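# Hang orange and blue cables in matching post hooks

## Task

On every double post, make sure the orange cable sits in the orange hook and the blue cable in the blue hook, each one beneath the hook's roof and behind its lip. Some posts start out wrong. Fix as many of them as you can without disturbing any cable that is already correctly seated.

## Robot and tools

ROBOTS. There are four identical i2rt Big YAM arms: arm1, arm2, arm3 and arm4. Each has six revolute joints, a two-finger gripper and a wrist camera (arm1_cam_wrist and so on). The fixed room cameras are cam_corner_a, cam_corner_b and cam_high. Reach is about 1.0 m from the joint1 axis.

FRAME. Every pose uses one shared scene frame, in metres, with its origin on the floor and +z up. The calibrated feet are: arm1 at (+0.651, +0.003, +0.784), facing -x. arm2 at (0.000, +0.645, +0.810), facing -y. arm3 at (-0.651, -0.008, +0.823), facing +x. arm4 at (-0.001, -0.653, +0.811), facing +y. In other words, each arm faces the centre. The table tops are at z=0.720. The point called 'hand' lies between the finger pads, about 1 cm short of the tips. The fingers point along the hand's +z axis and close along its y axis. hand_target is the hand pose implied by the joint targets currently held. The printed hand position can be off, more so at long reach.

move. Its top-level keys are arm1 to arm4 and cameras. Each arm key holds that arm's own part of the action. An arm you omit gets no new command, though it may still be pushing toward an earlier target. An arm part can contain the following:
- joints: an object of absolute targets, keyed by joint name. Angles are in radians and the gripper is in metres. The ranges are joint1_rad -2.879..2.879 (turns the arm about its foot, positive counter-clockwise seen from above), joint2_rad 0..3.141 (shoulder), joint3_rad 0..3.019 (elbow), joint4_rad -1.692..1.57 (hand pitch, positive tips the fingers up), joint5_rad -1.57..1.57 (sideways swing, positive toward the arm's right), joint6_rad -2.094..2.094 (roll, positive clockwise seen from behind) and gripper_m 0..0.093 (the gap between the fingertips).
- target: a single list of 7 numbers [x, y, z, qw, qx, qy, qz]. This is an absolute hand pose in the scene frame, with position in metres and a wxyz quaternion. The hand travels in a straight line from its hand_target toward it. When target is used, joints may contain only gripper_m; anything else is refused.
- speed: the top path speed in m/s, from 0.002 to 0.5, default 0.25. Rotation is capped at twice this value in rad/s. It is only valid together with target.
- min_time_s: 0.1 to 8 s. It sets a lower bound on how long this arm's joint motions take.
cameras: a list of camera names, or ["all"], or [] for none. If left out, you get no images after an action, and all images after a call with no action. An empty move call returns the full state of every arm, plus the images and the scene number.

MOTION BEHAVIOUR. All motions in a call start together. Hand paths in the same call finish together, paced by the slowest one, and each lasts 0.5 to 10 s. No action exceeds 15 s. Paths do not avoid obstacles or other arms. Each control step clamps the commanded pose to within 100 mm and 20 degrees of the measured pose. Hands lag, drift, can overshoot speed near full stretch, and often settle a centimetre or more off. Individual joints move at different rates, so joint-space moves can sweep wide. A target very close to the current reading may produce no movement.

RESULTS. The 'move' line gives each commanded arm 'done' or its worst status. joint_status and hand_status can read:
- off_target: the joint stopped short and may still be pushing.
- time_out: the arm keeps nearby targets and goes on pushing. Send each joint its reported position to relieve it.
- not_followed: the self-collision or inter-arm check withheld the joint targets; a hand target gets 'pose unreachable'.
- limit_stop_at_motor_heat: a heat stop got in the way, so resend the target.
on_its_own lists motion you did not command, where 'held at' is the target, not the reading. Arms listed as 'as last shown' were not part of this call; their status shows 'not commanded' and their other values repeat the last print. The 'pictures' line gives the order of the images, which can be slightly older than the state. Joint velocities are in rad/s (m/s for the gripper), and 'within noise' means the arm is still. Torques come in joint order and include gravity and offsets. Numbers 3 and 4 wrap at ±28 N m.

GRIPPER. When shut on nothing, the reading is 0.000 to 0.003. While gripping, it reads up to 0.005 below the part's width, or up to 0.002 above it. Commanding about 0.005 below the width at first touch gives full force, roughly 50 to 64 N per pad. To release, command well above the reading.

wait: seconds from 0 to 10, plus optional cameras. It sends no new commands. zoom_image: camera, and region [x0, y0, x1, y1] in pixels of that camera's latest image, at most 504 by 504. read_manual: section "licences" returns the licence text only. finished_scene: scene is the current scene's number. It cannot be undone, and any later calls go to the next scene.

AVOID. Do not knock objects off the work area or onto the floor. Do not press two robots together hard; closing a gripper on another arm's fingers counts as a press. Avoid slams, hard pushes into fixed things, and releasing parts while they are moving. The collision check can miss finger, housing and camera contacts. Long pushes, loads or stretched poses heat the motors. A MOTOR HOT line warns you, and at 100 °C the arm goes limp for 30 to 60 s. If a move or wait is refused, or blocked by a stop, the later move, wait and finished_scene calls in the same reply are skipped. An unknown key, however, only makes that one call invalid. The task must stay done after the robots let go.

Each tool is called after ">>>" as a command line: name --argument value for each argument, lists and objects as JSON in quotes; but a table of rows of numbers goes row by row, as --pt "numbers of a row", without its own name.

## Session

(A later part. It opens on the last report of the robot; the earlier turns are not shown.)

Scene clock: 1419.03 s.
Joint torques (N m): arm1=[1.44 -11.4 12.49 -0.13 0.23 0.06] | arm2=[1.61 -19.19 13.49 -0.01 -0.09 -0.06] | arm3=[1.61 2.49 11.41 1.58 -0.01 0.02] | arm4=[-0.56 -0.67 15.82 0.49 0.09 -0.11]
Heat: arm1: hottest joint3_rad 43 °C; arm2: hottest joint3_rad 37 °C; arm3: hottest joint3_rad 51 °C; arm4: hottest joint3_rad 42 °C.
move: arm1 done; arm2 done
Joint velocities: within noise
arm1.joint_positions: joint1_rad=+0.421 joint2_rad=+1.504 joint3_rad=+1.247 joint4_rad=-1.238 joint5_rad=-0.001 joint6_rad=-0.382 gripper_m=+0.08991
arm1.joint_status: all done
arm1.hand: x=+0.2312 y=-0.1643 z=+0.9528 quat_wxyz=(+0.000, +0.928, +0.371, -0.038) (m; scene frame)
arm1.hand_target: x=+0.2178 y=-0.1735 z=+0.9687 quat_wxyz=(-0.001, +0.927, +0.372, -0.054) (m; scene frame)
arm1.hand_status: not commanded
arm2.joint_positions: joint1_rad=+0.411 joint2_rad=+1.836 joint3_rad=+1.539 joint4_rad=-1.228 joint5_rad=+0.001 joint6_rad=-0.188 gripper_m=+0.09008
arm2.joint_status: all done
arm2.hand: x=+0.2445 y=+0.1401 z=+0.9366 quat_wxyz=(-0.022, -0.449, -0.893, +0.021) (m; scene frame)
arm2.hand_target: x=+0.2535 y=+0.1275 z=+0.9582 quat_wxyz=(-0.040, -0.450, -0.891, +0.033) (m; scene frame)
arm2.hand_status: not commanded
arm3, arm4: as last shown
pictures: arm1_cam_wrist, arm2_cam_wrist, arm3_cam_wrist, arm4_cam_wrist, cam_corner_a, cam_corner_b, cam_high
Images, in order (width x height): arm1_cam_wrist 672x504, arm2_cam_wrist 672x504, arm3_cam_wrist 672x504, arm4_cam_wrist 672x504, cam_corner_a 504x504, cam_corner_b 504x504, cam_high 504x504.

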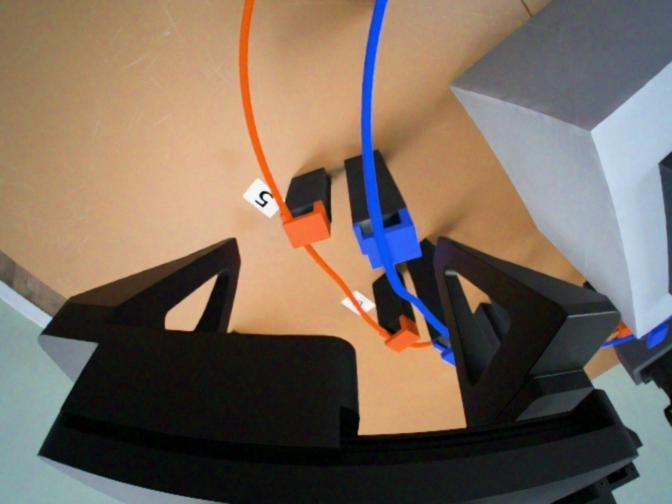

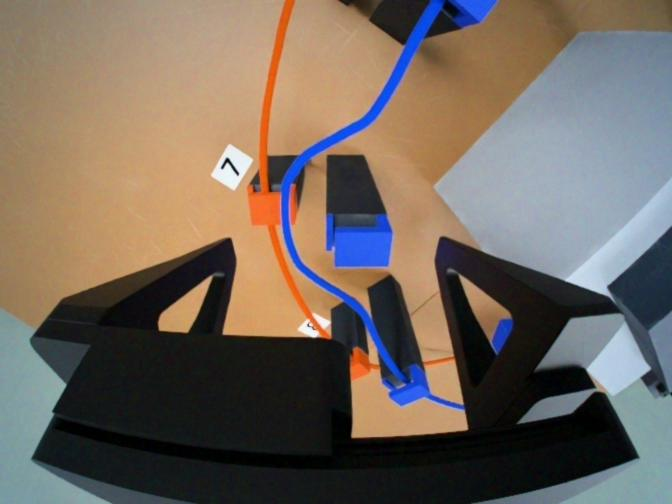

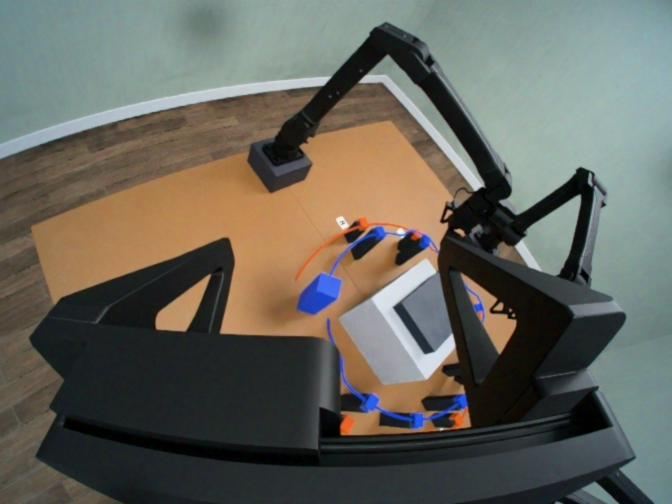

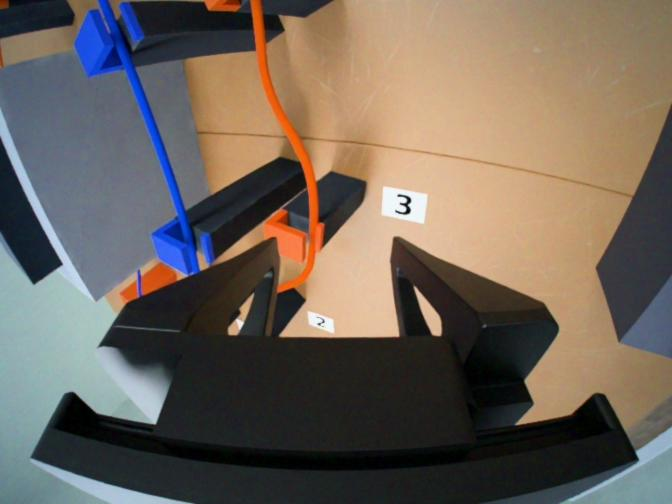

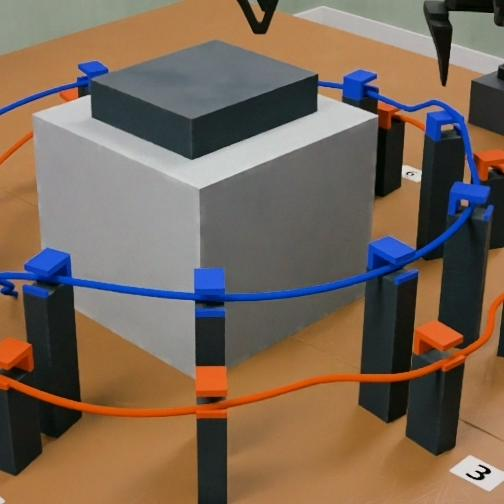

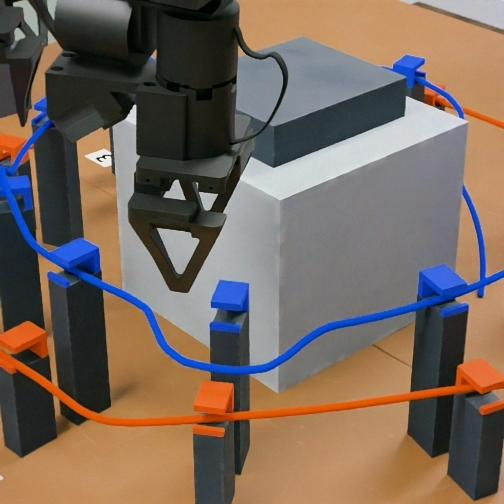

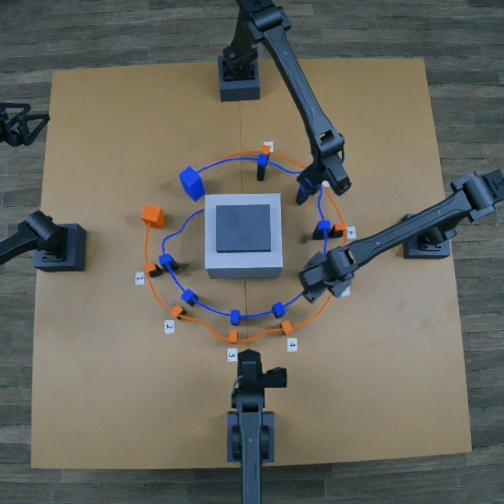

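>>> move --arm1 '{"joints": {"joint1_rad": 0.395, "joint2_rad": 1.612, "joint3_rad": 1.326, "joint4_rad": -1.16, "joint5_rad": 0, "joint6_rad": -0.375}, "min_time_s": 1.2}' --arm2 '{"joints": {"joint1_rad": 0.42, "joint2_rad": 1.904, "joint3_rad": 1.653, "joint4_rad": -1.187, "joint5_rad": 0, "joint6_rad": 0.2}, "min_time_s": 1.2}' --cameras '["arm1_cam_wrist", "arm2_cam_wrist", "cam_corner_b", "cam_corner_a"]'

>>> zoom_image --camera "cam_corner_b" --region '[110, 200, 290, 400]'

>>> zoom_image --camera "arm2_cam_wrist" --region '[220, 120, 450, 350]'

>>> zoom_image --camera "arm1_cam_wrist" --region '[220, 120, 450, 350]'

Scene clock: 1542.87 s.
Joint torques (N m): arm1=[0.56 -12.4 12.25 0.68 0.19 0.09] | arm2=[1.9 -18.49 13.7 1.2 -0.09 -0.1] | arm3=[1.61 2.49 11.41 1.58 -0.01 0.02] | arm4=[-0.85 -0.73 15.8 0.5 0.08 -0.12]
Heat: arm1: hottest joint3_rad 44 °C; arm2: hottest joint3_rad 43 °C; arm3: hottest joint3_rad 52 °C; arm4: hottest joint3_rad 49 °C.
move: arm1 done; arm2 done
Joint velocities: within noise
arm1.joint_positions: joint1_rad=+0.405 joint2_rad=+1.599 joint3_rad=+1.273 joint4_rad=-1.172 joint5_rad=-0.001 joint6_rad=-0.382 gripper_m=+0.08991
arm1.joint_status: all done
arm1.hand: x=+0.2026 y=-0.1676 z=+0.9221 quat_wxyz=(-0.001, +0.931, +0.364, -0.037) (m; scene frame)
arm1.hand_target: x=+0.1797 y=-0.1704 z=+0.9367 quat_wxyz=(-0.002, +0.933, +0.355, -0.063) (m; scene frame)
arm1.hand_status: not commanded
arm2.joint_positions: joint1_rad=+0.411 joint2_rad=+1.889 joint3_rad=+1.598 joint4_rad=-1.204 joint5_rad=+0.001 joint6_rad=+0.192 gripper_m=+0.09008
arm2.joint_status: all done
arm2.hand: x=+0.2560 y=+0.1163 z=+0.9305 quat_wxyz=(-0.039, -0.609, -0.792, +0.023) (m; scene frame)
arm2.hand_target: x=+0.2713 y=+0.0983 z=+0.9441 quat_wxyz=(-0.065, -0.608, -0.791, +0.035) (m; scene frame)
arm2.hand_status: not commanded
arm3, arm4: as last shown
pictures: arm1_cam_wrist, arm2_cam_wrist, cam_corner_a, cam_corner_b
Images, in order (width x height): arm1_cam_wrist 672x504, arm2_cam_wrist 672x504, cam_corner_a 504x504, cam_corner_b 504x504.

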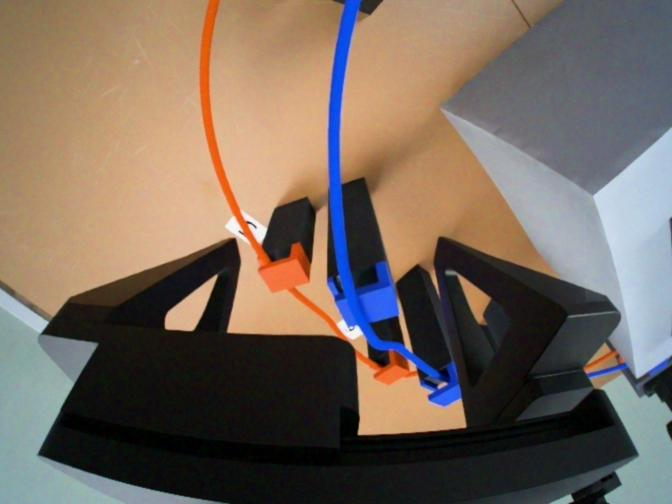

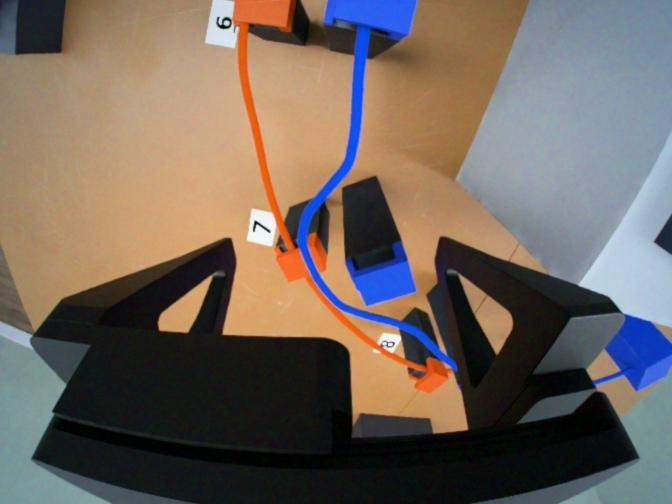

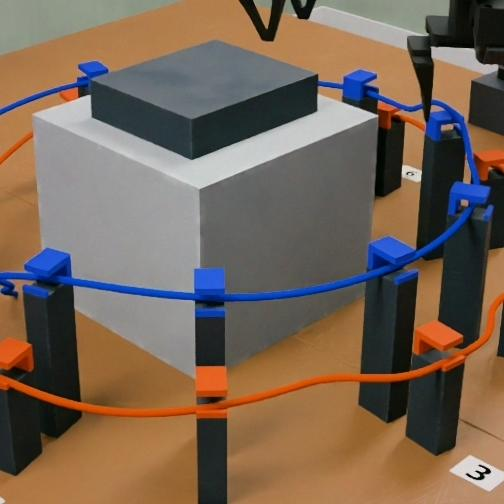

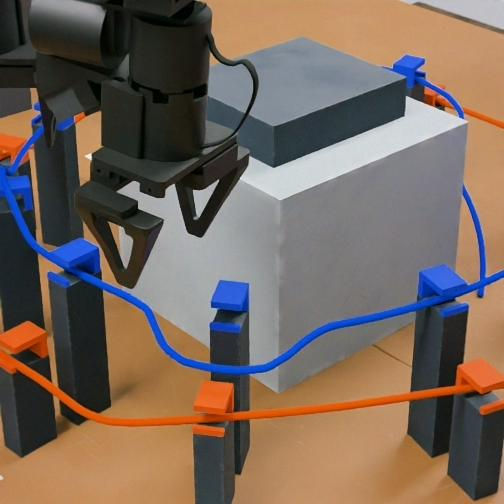

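Scaled by 2.520 from the camera's 504x504 image, which has a finer 720x720 frame.

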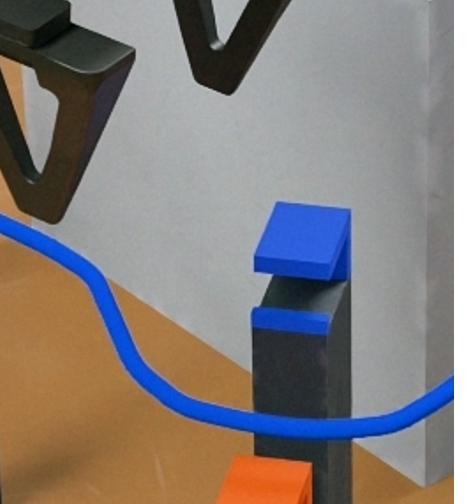

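Scaled by 2.191 from the camera's 672x504 image, which has a finer 960x720 frame.

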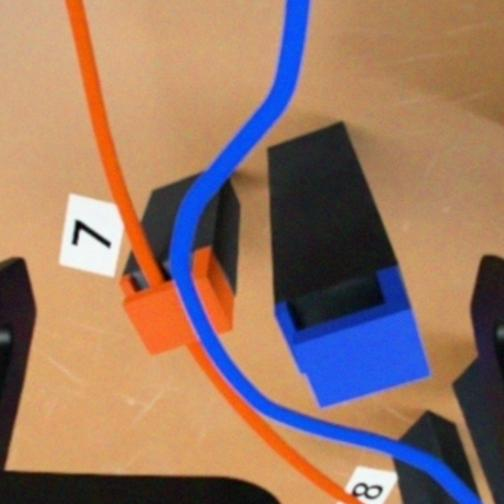

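Scaled by 2.191 from the camera's 672x504 image, which has a finer 960x720 frame.

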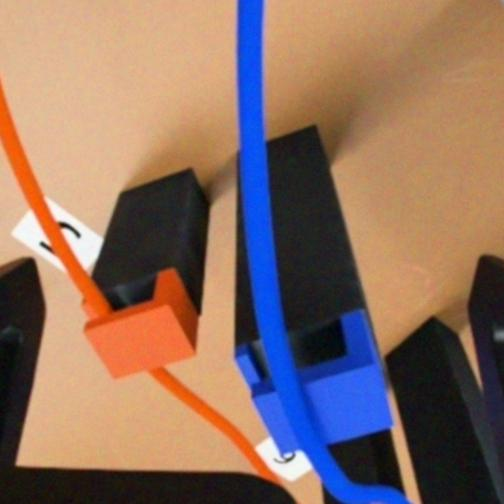

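>>> move --arm1 '{"joints": {"joint1_rad": 0.395, "joint2_rad": 1.638, "joint3_rad": 1.222, "joint4_rad": -1.09, "joint5_rad": 0, "joint6_rad": -0.375}, "min_time_s": 1}' --arm2 '{"joints": {"joint1_rad": 0.42, "joint2_rad": 1.958, "joint3_rad": 1.565, "joint4_rad": -1.113, "joint5_rad": 0, "joint6_rad": 0.35}, "min_time_s": 1}' --cameras '["arm1_cam_wrist", "arm2_cam_wrist", "cam_corner_b", "cam_corner_a"]'

>>> zoom_image --camera "arm2_cam_wrist" --region '[220, 120, 450, 350]'

>>> zoom_image --camera "arm1_cam_wrist" --region '[220, 120, 450, 350]'

Scene clock: 1587.67 s.
Joint torques (N m): arm1=[0.26 -12.69 7.79 0.75 0.2 0.04] | arm2=[1.61 -19.31 9.62 1.14 -0.06 -0.11] | arm3=[1.61 2.49 11.4 1.58 -0.01 0.02] | arm4=[-0.73 -0.73 15.73 0.57 0.08 -0.13]
Heat: arm1: hottest joint3_rad 50 °C; arm2: hottest joint3_rad 50 °C; arm3: hottest joint3_rad 52 °C; arm4: hottest joint3_rad 51 °C.
move: arm1 done; arm2 done
Joint velocities: within noise
arm1.joint_positions: joint1_rad=+0.405 joint2_rad=+1.626 joint3_rad=+1.223 joint4_rad=-1.102 joint5_rad=-0.001 joint6_rad=-0.382 gripper_m=+0.08991
arm1.joint_status: all done
arm1.hand: x=+0.2043 y=-0.1669 z=+0.8921 quat_wxyz=(-0.001, +0.931, +0.364, -0.033) (m; scene frame)
arm1.hand_target: x=+0.2003 y=-0.1627 z=+0.8864 quat_wxyz=(-0.001, +0.934, +0.356, -0.033) (m; scene frame)
arm1.hand_status: not commanded
arm2.joint_positions: joint1_rad=+0.411 joint2_rad=+1.949 joint3_rad=+1.556 joint4_rad=-1.129 joint5_rad=+0.001 joint6_rad=+0.342 gripper_m=+0.09008
arm2.joint_status: all done
arm2.hand: x=+0.2561 y=+0.1155 z=+0.8819 quat_wxyz=(-0.028, -0.667, -0.744, +0.015) (m; scene frame)
arm2.hand_target: x=+0.2642 y=+0.1117 z=+0.8800 quat_wxyz=(-0.036, -0.667, -0.744, +0.017) (m; scene frame)
arm2.hand_status: not commanded
arm3, arm4: as last shown
pictures: arm1_cam_wrist, arm2_cam_wrist, cam_corner_a, cam_corner_b
Images, in order (width x height): arm1_cam_wrist 672x504, arm2_cam_wrist 672x504, cam_corner_a 504x504, cam_corner_b 504x504.

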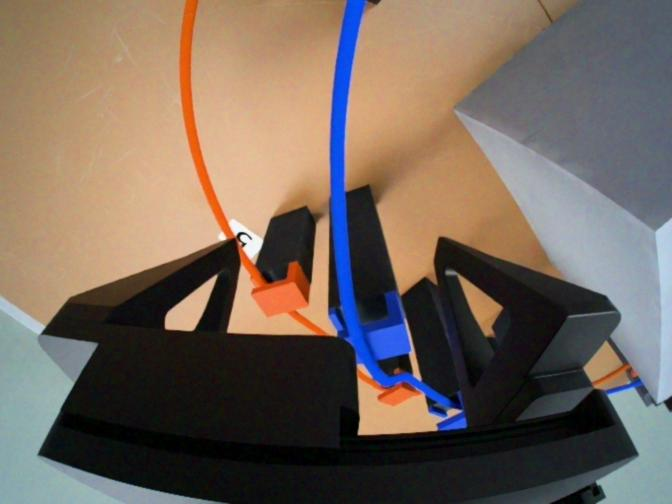

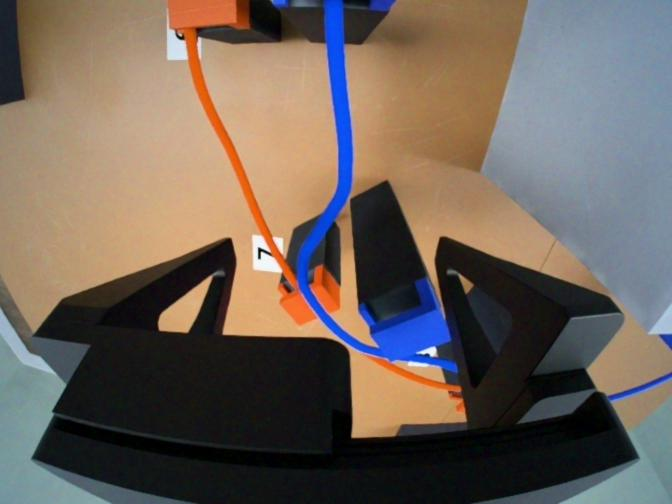

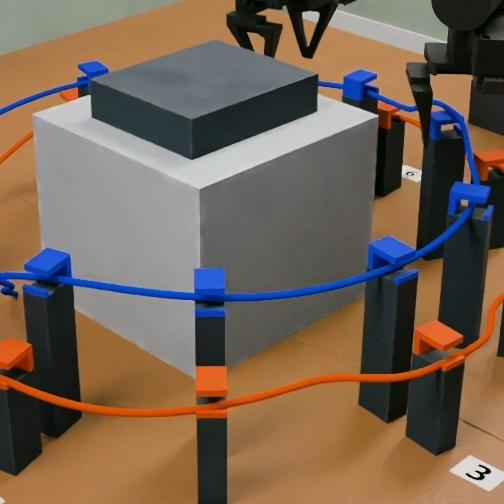

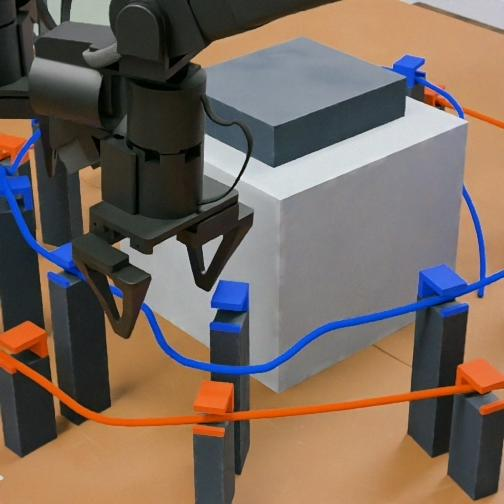

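Scaled by 2.191 from the camera's 672x504 image, which has a finer 960x720 frame.

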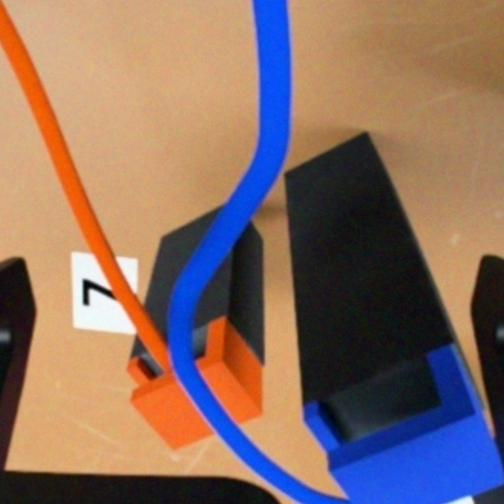

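Scaled by 2.191 from the camera's 672x504 image, which has a finer 960x720 frame.

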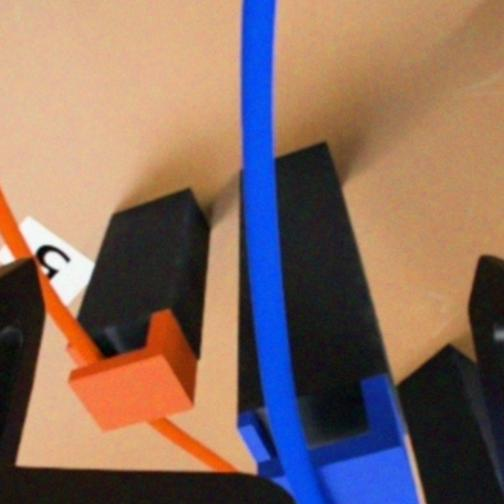

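>>> move --arm1 '{"joints": {"joint2_rad": 1.655}, "min_time_s": 0.5}' --arm2 '{"joints": {"joint2_rad": 1.972}, "min_time_s": 0.5}'

>>> move --arm1 '{"joints": {"gripper_m": 0.002}}' --arm2 '{"joints": {"gripper_m": 0.002}}' --cameras '["arm1_cam_wrist", "arm2_cam_wrist", "cam_corner_b", "cam_corner_a"]'

>>> zoom_image --camera "arm2_cam_wrist" --region '[220, 120, 450, 350]'

>>> zoom_image --camera "arm1_cam_wrist" --region '[220, 120, 450, 350]'

>>> zoom_image --camera "cam_corner_b" --region '[60, 200, 280, 400]'

Scene clock: 1708.93 s.
Joint torques (N m): arm1=[0.44 -12.63 7.79 0.68 0.17 0.09] | arm2=[1.85 -18.55 9.5 1.13 -0.05 -0.06] | arm3=[1.67 2.55 11.41 1.59 -0.01 0.02] | arm4=[-0.44 -0.73 15.82 0.53 0.08 -0.11]
Heat: arm1: hottest joint3_rad 39 °C; arm2: hottest joint3_rad 38 °C; arm3: hottest joint3_rad 53 °C; arm4: hottest joint3_rad 53 °C.
move: arm1 done; arm2 done
Joint velocities: within noise
arm1.joint_positions: joint1_rad=+0.405 joint2_rad=+1.641 joint3_rad=+1.223 joint4_rad=-1.102 joint5_rad=-0.001 joint6_rad=-0.382 gripper_m=+0.08991
arm1.joint_status: all done
arm1.hand: x=+0.2047 y=-0.1667 z=+0.8852 quat_wxyz=(-0.001, +0.931, +0.364, -0.026) (m; scene frame)
arm1.hand_target: x=+0.2008 y=-0.1625 z=+0.8786 quat_wxyz=(-0.001, +0.934, +0.356, -0.024) (m; scene frame)
arm1.hand_status: not commanded
arm2.joint_positions: joint1_rad=+0.411 joint2_rad=+1.958 joint3_rad=+1.556 joint4_rad=-1.129 joint5_rad=+0.001 joint6_rad=+0.342 gripper_m=+0.09008
arm2.joint_status: all done
arm2.hand: x=+0.2558 y=+0.1160 z=+0.8767 quat_wxyz=(-0.024, -0.667, -0.744, +0.013) (m; scene frame)
arm2.hand_target: x=+0.2638 y=+0.1125 z=+0.8722 quat_wxyz=(-0.029, -0.667, -0.745, +0.014) (m; scene frame)
arm2.hand_status: not commanded
arm3, arm4: as last shown
pictures: none

Scene clock: 1709.77 s.
Joint torques (N m): arm1=[-0.15 -13.22 7.79 0.62 0.17 0.05] | arm2=[1.73 -19.08 9.54 1.1 -0.06 -0.08] | arm3=[1.61 2.55 11.4 1.59 -0.01 0.02] | arm4=[-0.97 -0.5 15.8 0.5 0.09 -0.11]
Heat: arm1: hottest joint3_rad 39 °C; arm2: hottest joint3_rad 38 °C; arm3: hottest joint3_rad 53 °C; arm4: hottest joint3_rad 53 °C.
move: arm1 off_target; arm2 done
Joint velocities: within noise
arm1.joint_positions: joint1_rad=+0.405 joint2_rad=+1.641 joint3_rad=+1.223 joint4_rad=-1.102 joint5_rad=-0.001 joint6_rad=-0.382 gripper_m=+0.00555
arm1.joint_status: gripper_m off_target (ended at +0.00557, target +0.00200)
arm1.hand: x=+0.2047 y=-0.1667 z=+0.8852 quat_wxyz=(-0.001, +0.931, +0.364, -0.026) (m; scene frame)
arm1.hand_target: x=+0.2009 y=-0.1625 z=+0.8786 quat_wxyz=(-0.001, +0.934, +0.356, -0.024) (m; scene frame)
arm1.hand_status: not commanded
arm2.joint_positions: joint1_rad=+0.411 joint2_rad=+1.958 joint3_rad=+1.556 joint4_rad=-1.129 joint5_rad=+0.001 joint6_rad=+0.343 gripper_m=+0.00216
arm2.joint_status: all done
arm2.hand: x=+0.2558 y=+0.1160 z=+0.8767 quat_wxyz=(-0.024, -0.668, -0.744, +0.013) (m; scene frame)
arm2.hand_target: x=+0.2638 y=+0.1125 z=+0.8722 quat_wxyz=(-0.029, -0.667, -0.745, +0.014) (m; scene frame)
arm2.hand_status: not commanded
arm3.joint_positions: joint1_rad=+0.813 joint2_rad=+0.637 joint3_rad=+1.446 joint4_rad=-1.210 joint5_rad=+0.107 joint6_rad=-0.407 gripper_m=+0.09396
arm3.joint_status: not commanded
arm3.hand: x=-0.4606 y=+0.1666 z=+1.4097 quat_wxyz=(-0.543, +0.455, -0.703, -0.064) (m; scene frame)
arm3.hand_target: x=-0.4629 y=+0.1641 z=+1.4194 quat_wxyz=(-0.552, +0.451, -0.698, -0.066) (m; scene frame)
arm3.hand_status: not commanded
arm4: as last shown
pictures: arm1_cam_wrist, arm2_cam_wrist, cam_corner_a, cam_corner_b
Images, in order (width x height): arm1_cam_wrist 672x504, arm2_cam_wrist 672x504, cam_corner_a 504x504, cam_corner_b 504x504.

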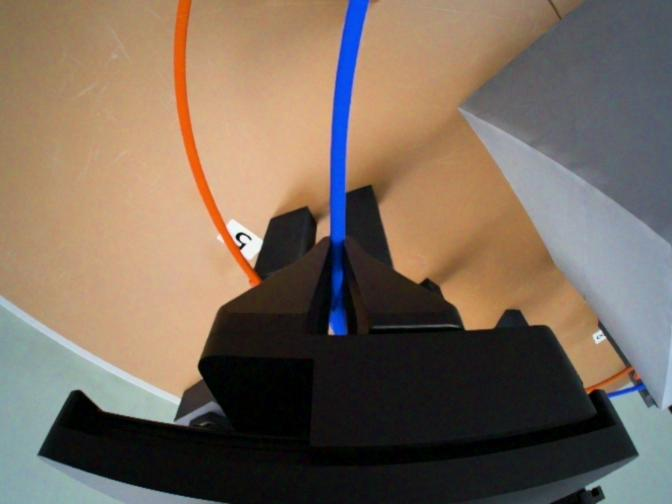

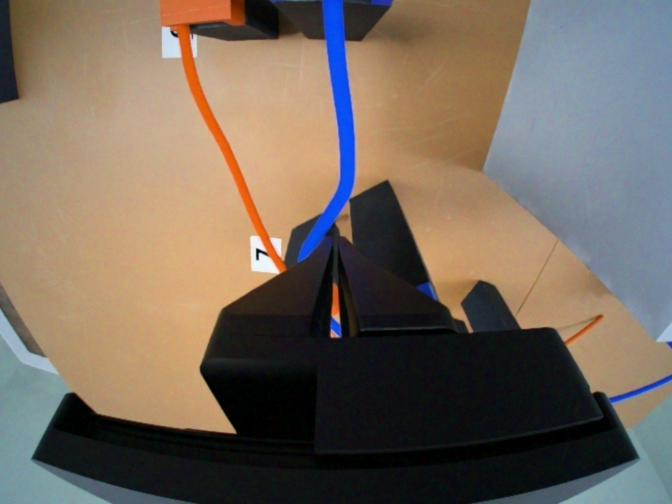

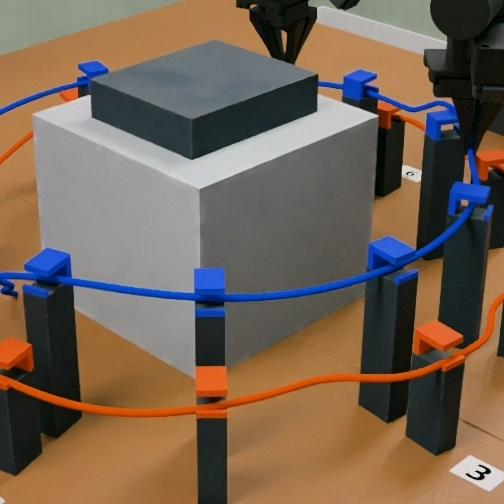

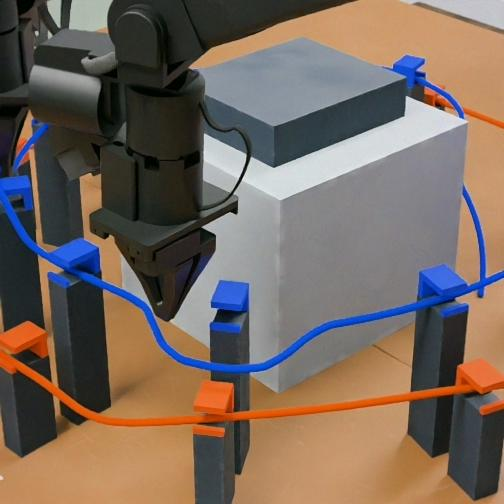

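Scaled by 2.191 from the camera's 672x504 image, which has a finer 960x720 frame.

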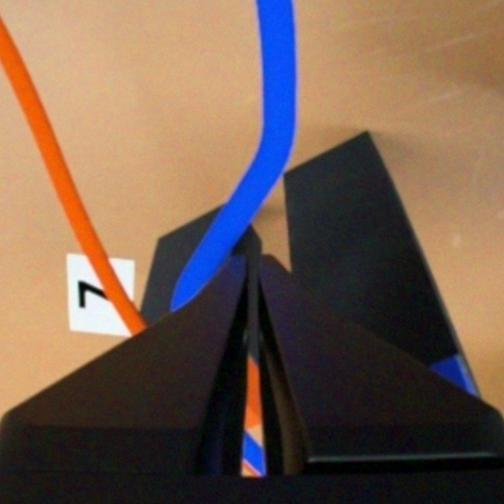

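Scaled by 2.191 from the camera's 672x504 image, which has a finer 960x720 frame.

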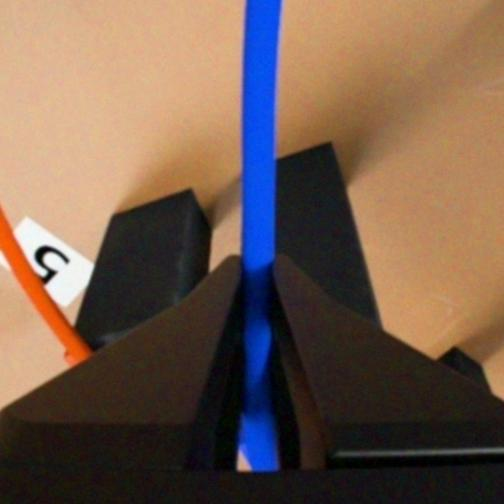

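Scaled by 2.291 from the camera's 504x504 image, which has a finer 720x720 frame.

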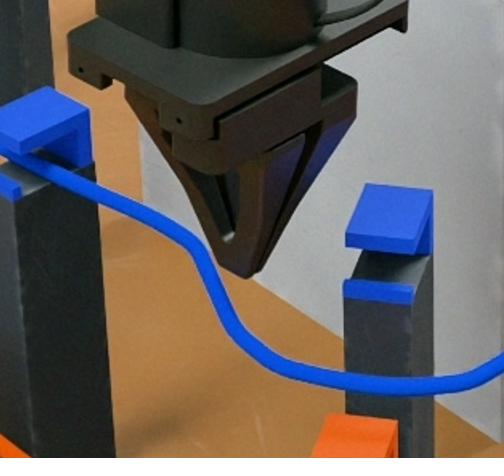

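>>> move --arm1 '{"joints": {"joint1_rad": 0.469, "joint2_rad": 1.549, "joint3_rad": 1.172, "joint4_rad": -1.145, "joint5_rad": 0, "joint6_rad": -0.32}, "min_time_s": 1.5}' --arm2 '{"joints": {"gripper_m": 0.06}}' --cameras '["arm2_cam_wrist", "cam_corner_b"]'

>>> move --arm2 '{"joints": {"joint1_rad": 0.42, "joint2_rad": 1.986, "joint3_rad": 1.528, "joint4_rad": -1.052, "joint5_rad": 0, "joint6_rad": 0.35}, "min_time_s": 1}' --cameras '["arm1_cam_wrist", "arm2_cam_wrist", "cam_corner_b", "cam_corner_a", "cam_high"]'

>>> zoom_image --camera "cam_corner_b" --region '[60, 200, 280, 400]'

>>> zoom_image --camera "arm2_cam_wrist" --region '[220, 120, 450, 350]'

>>> zoom_image --camera "cam_corner_a" --region '[404, 60, 504, 220]'

>>> zoom_image --camera "cam_high" --region '[270, 220, 370, 320]'

Scene clock: 1780.57 s.
Joint torques (N m): arm1=[2.14 -14.74 7.69 -0.18 0.17 0.08] | arm2=[2.02 -19.19 9.47 1.1 -0.04 -0.06] | arm3=[1.61 2.55 11.4 1.58 -0.01 0.02] | arm4=[-0.67 -0.85 15.76 0.54 0.08 -0.11]
Heat: arm1: hottest joint3_rad 38 °C; arm2: hottest joint3_rad 37 °C; arm3: hottest joint3_rad 54 °C; arm4: hottest joint3_rad 54 °C.
move: arm1 done; arm2 done
Joint velocities: within noise
arm1.joint_positions: joint1_rad=+0.459 joint2_rad=+1.568 joint3_rad=+1.174 joint4_rad=-1.134 joint5_rad=-0.001 joint6_rad=-0.328 gripper_m=+0.00553
arm1.joint_status: all done
arm1.hand: x=+0.2379 y=-0.1797 z=+0.8995 quat_wxyz=(+0.001, +0.931, +0.364, -0.022) (m; scene frame)
arm1.hand_target: x=+0.2430 y=-0.1824 z=+0.9065 quat_wxyz=(+0.000, +0.931, +0.365, -0.025) (m; scene frame)
arm1.hand_status: not commanded
arm2.joint_positions: joint1_rad=+0.411 joint2_rad=+1.958 joint3_rad=+1.556 joint4_rad=-1.129 joint5_rad=+0.001 joint6_rad=+0.343 gripper_m=+0.05991
arm2.joint_status: all done
arm2.hand: x=+0.2558 y=+0.1160 z=+0.8767 quat_wxyz=(-0.024, -0.668, -0.744, +0.013) (m; scene frame)
arm2.hand_target: x=+0.2638 y=+0.1125 z=+0.8722 quat_wxyz=(-0.029, -0.667, -0.745, +0.014) (m; scene frame)
arm2.hand_status: not commanded
arm3, arm4: as last shown
pictures: arm2_cam_wrist, cam_corner_b
Images, in order (width x height): arm2_cam_wrist 672x504, cam_corner_b 504x504.

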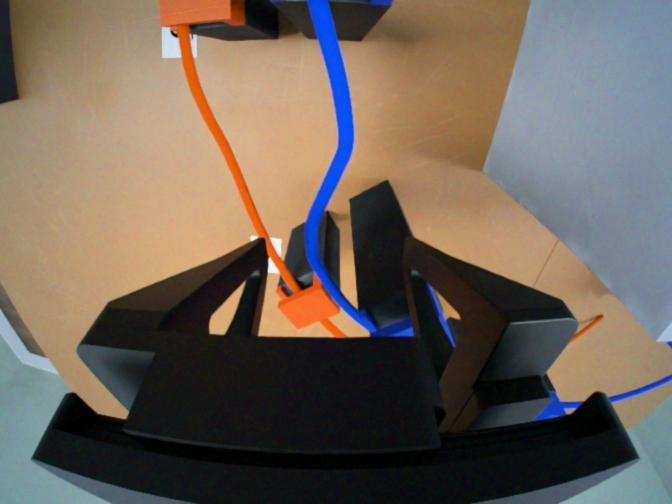

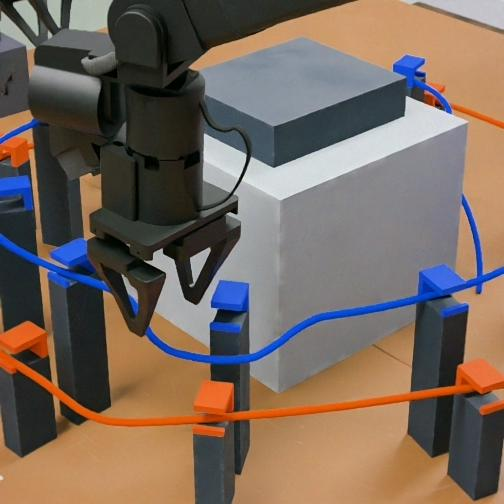

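Scene clock: 1781.97 s.
Joint torques (N m): arm1=[1.73 -14.04 7.65 -0.14 0.19 0.05] | arm2=[1.85 -18.61 8.9 1.06 -0.06 -0.06] | arm3=[1.61 2.55 11.4 1.58 -0.01 0.02] | arm4=[-0.62 -0.56 15.8 0.55 0.08 -0.11]
Heat: arm1: hottest joint3_rad 38 °C; arm2: hottest joint3_rad 37 °C; arm3: hottest joint3_rad 54 °C; arm4: hottest joint3_rad 54 °C.
move: arm2 done
Joint velocities: within noise
arm1, arm3, arm4: as last shown
arm1.joint_positions: joint1_rad=+0.459 joint2_rad=+1.568 joint3_rad=+1.174 joint4_rad=-1.134 joint5_rad=-0.001 joint6_rad=-0.327 gripper_m=+0.00553
arm1.hand: x=+0.2379 y=-0.1797 z=+0.8995 quat_wxyz=(+0.001, +0.931, +0.363, -0.022) (m; scene frame)
arm2.joint_positions: joint1_rad=+0.411 joint2_rad=+1.967 joint3_rad=+1.526 joint4_rad=-1.066 joint5_rad=+0.001 joint6_rad=+0.343 gripper_m=+0.05991
arm2.joint_status: all done
arm2.hand: x=+0.2571 y=+0.1132 z=+0.8618 quat_wxyz=(-0.035, -0.667, -0.744, +0.017) (m; scene frame)
arm2.hand_target: x=+0.2633 y=+0.1132 z=+0.8516 quat_wxyz=(-0.034, -0.667, -0.745, +0.016) (m; scene frame)
arm2.hand_status: not commanded
pictures: arm1_cam_wrist, arm2_cam_wrist, cam_corner_a, cam_corner_b, cam_high
Images, in order (width x height): arm1_cam_wrist 672x504, arm2_cam_wrist 672x504, cam_corner_a 504x504, cam_corner_b 504x504, cam_high 504x504.

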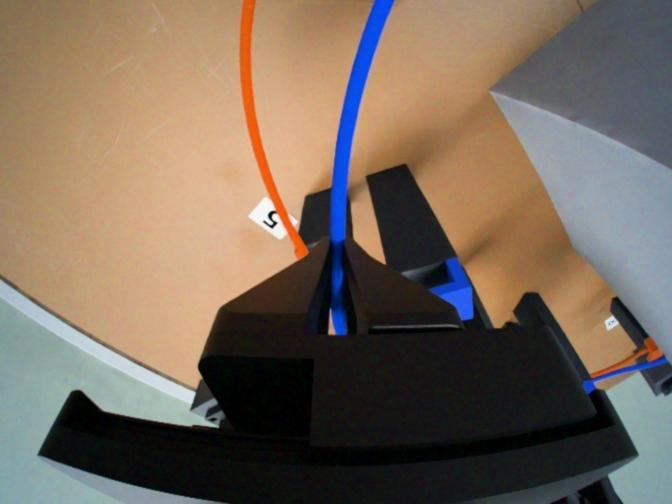

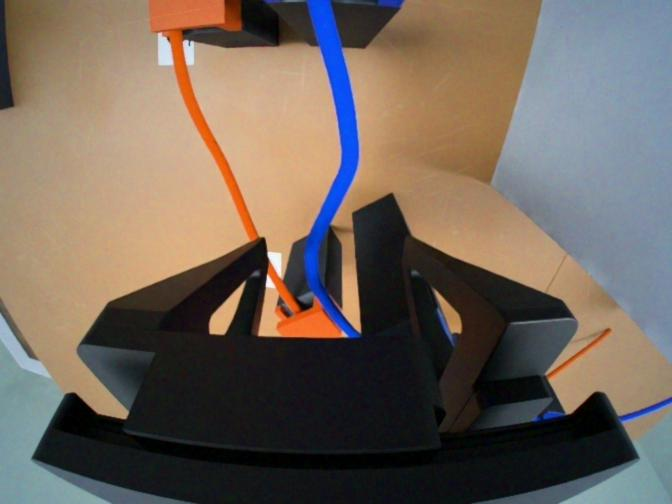

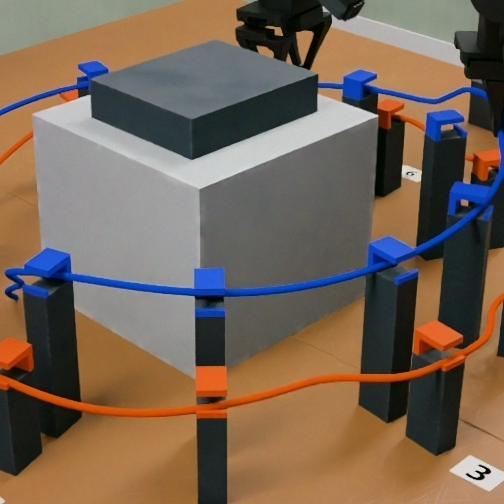

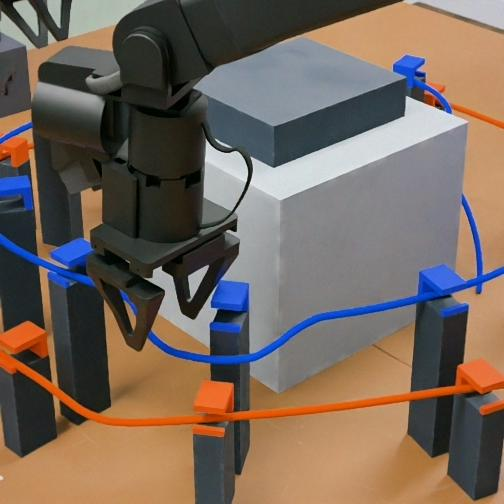

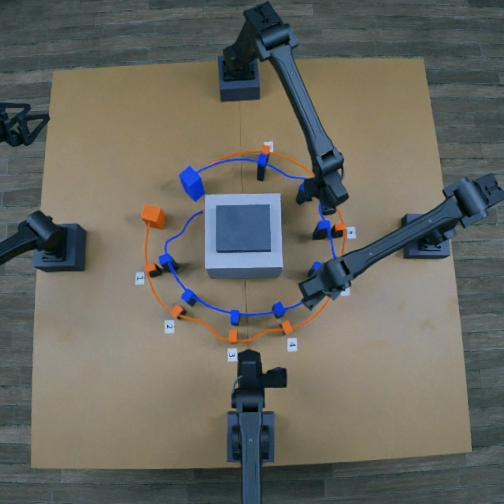

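Scaled by 2.291 from the camera's 504x504 image, which has a finer 720x720 frame.

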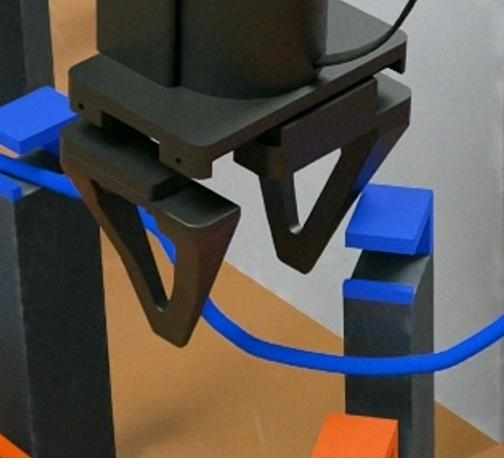

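Scaled by 2.191 from the camera's 672x504 image, which has a finer 960x720 frame.

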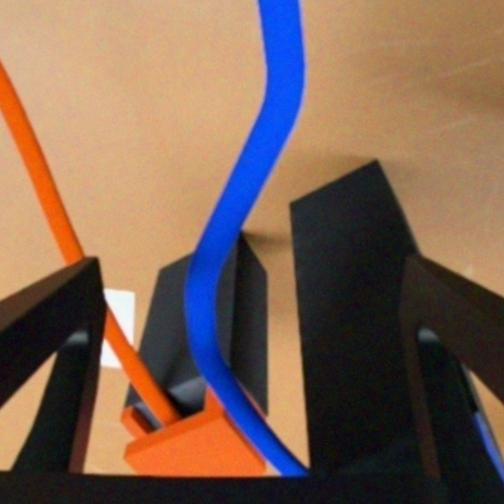

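Scaled by 3.150 from the camera's 504x504 image, which has a finer 720x720 frame.

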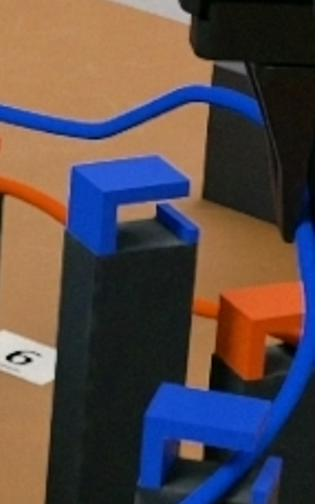

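Scaled by 5.040 from the camera's 504x504 image, which has a finer 720x720 frame.

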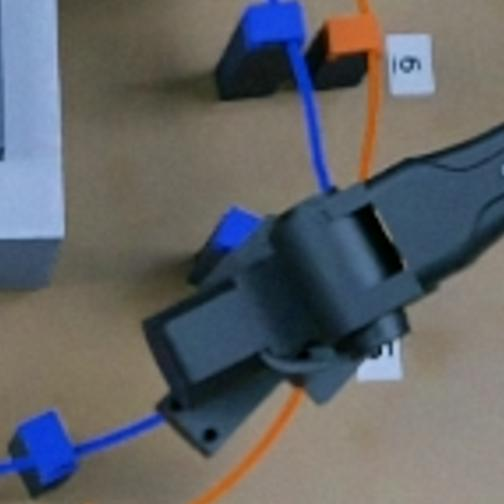

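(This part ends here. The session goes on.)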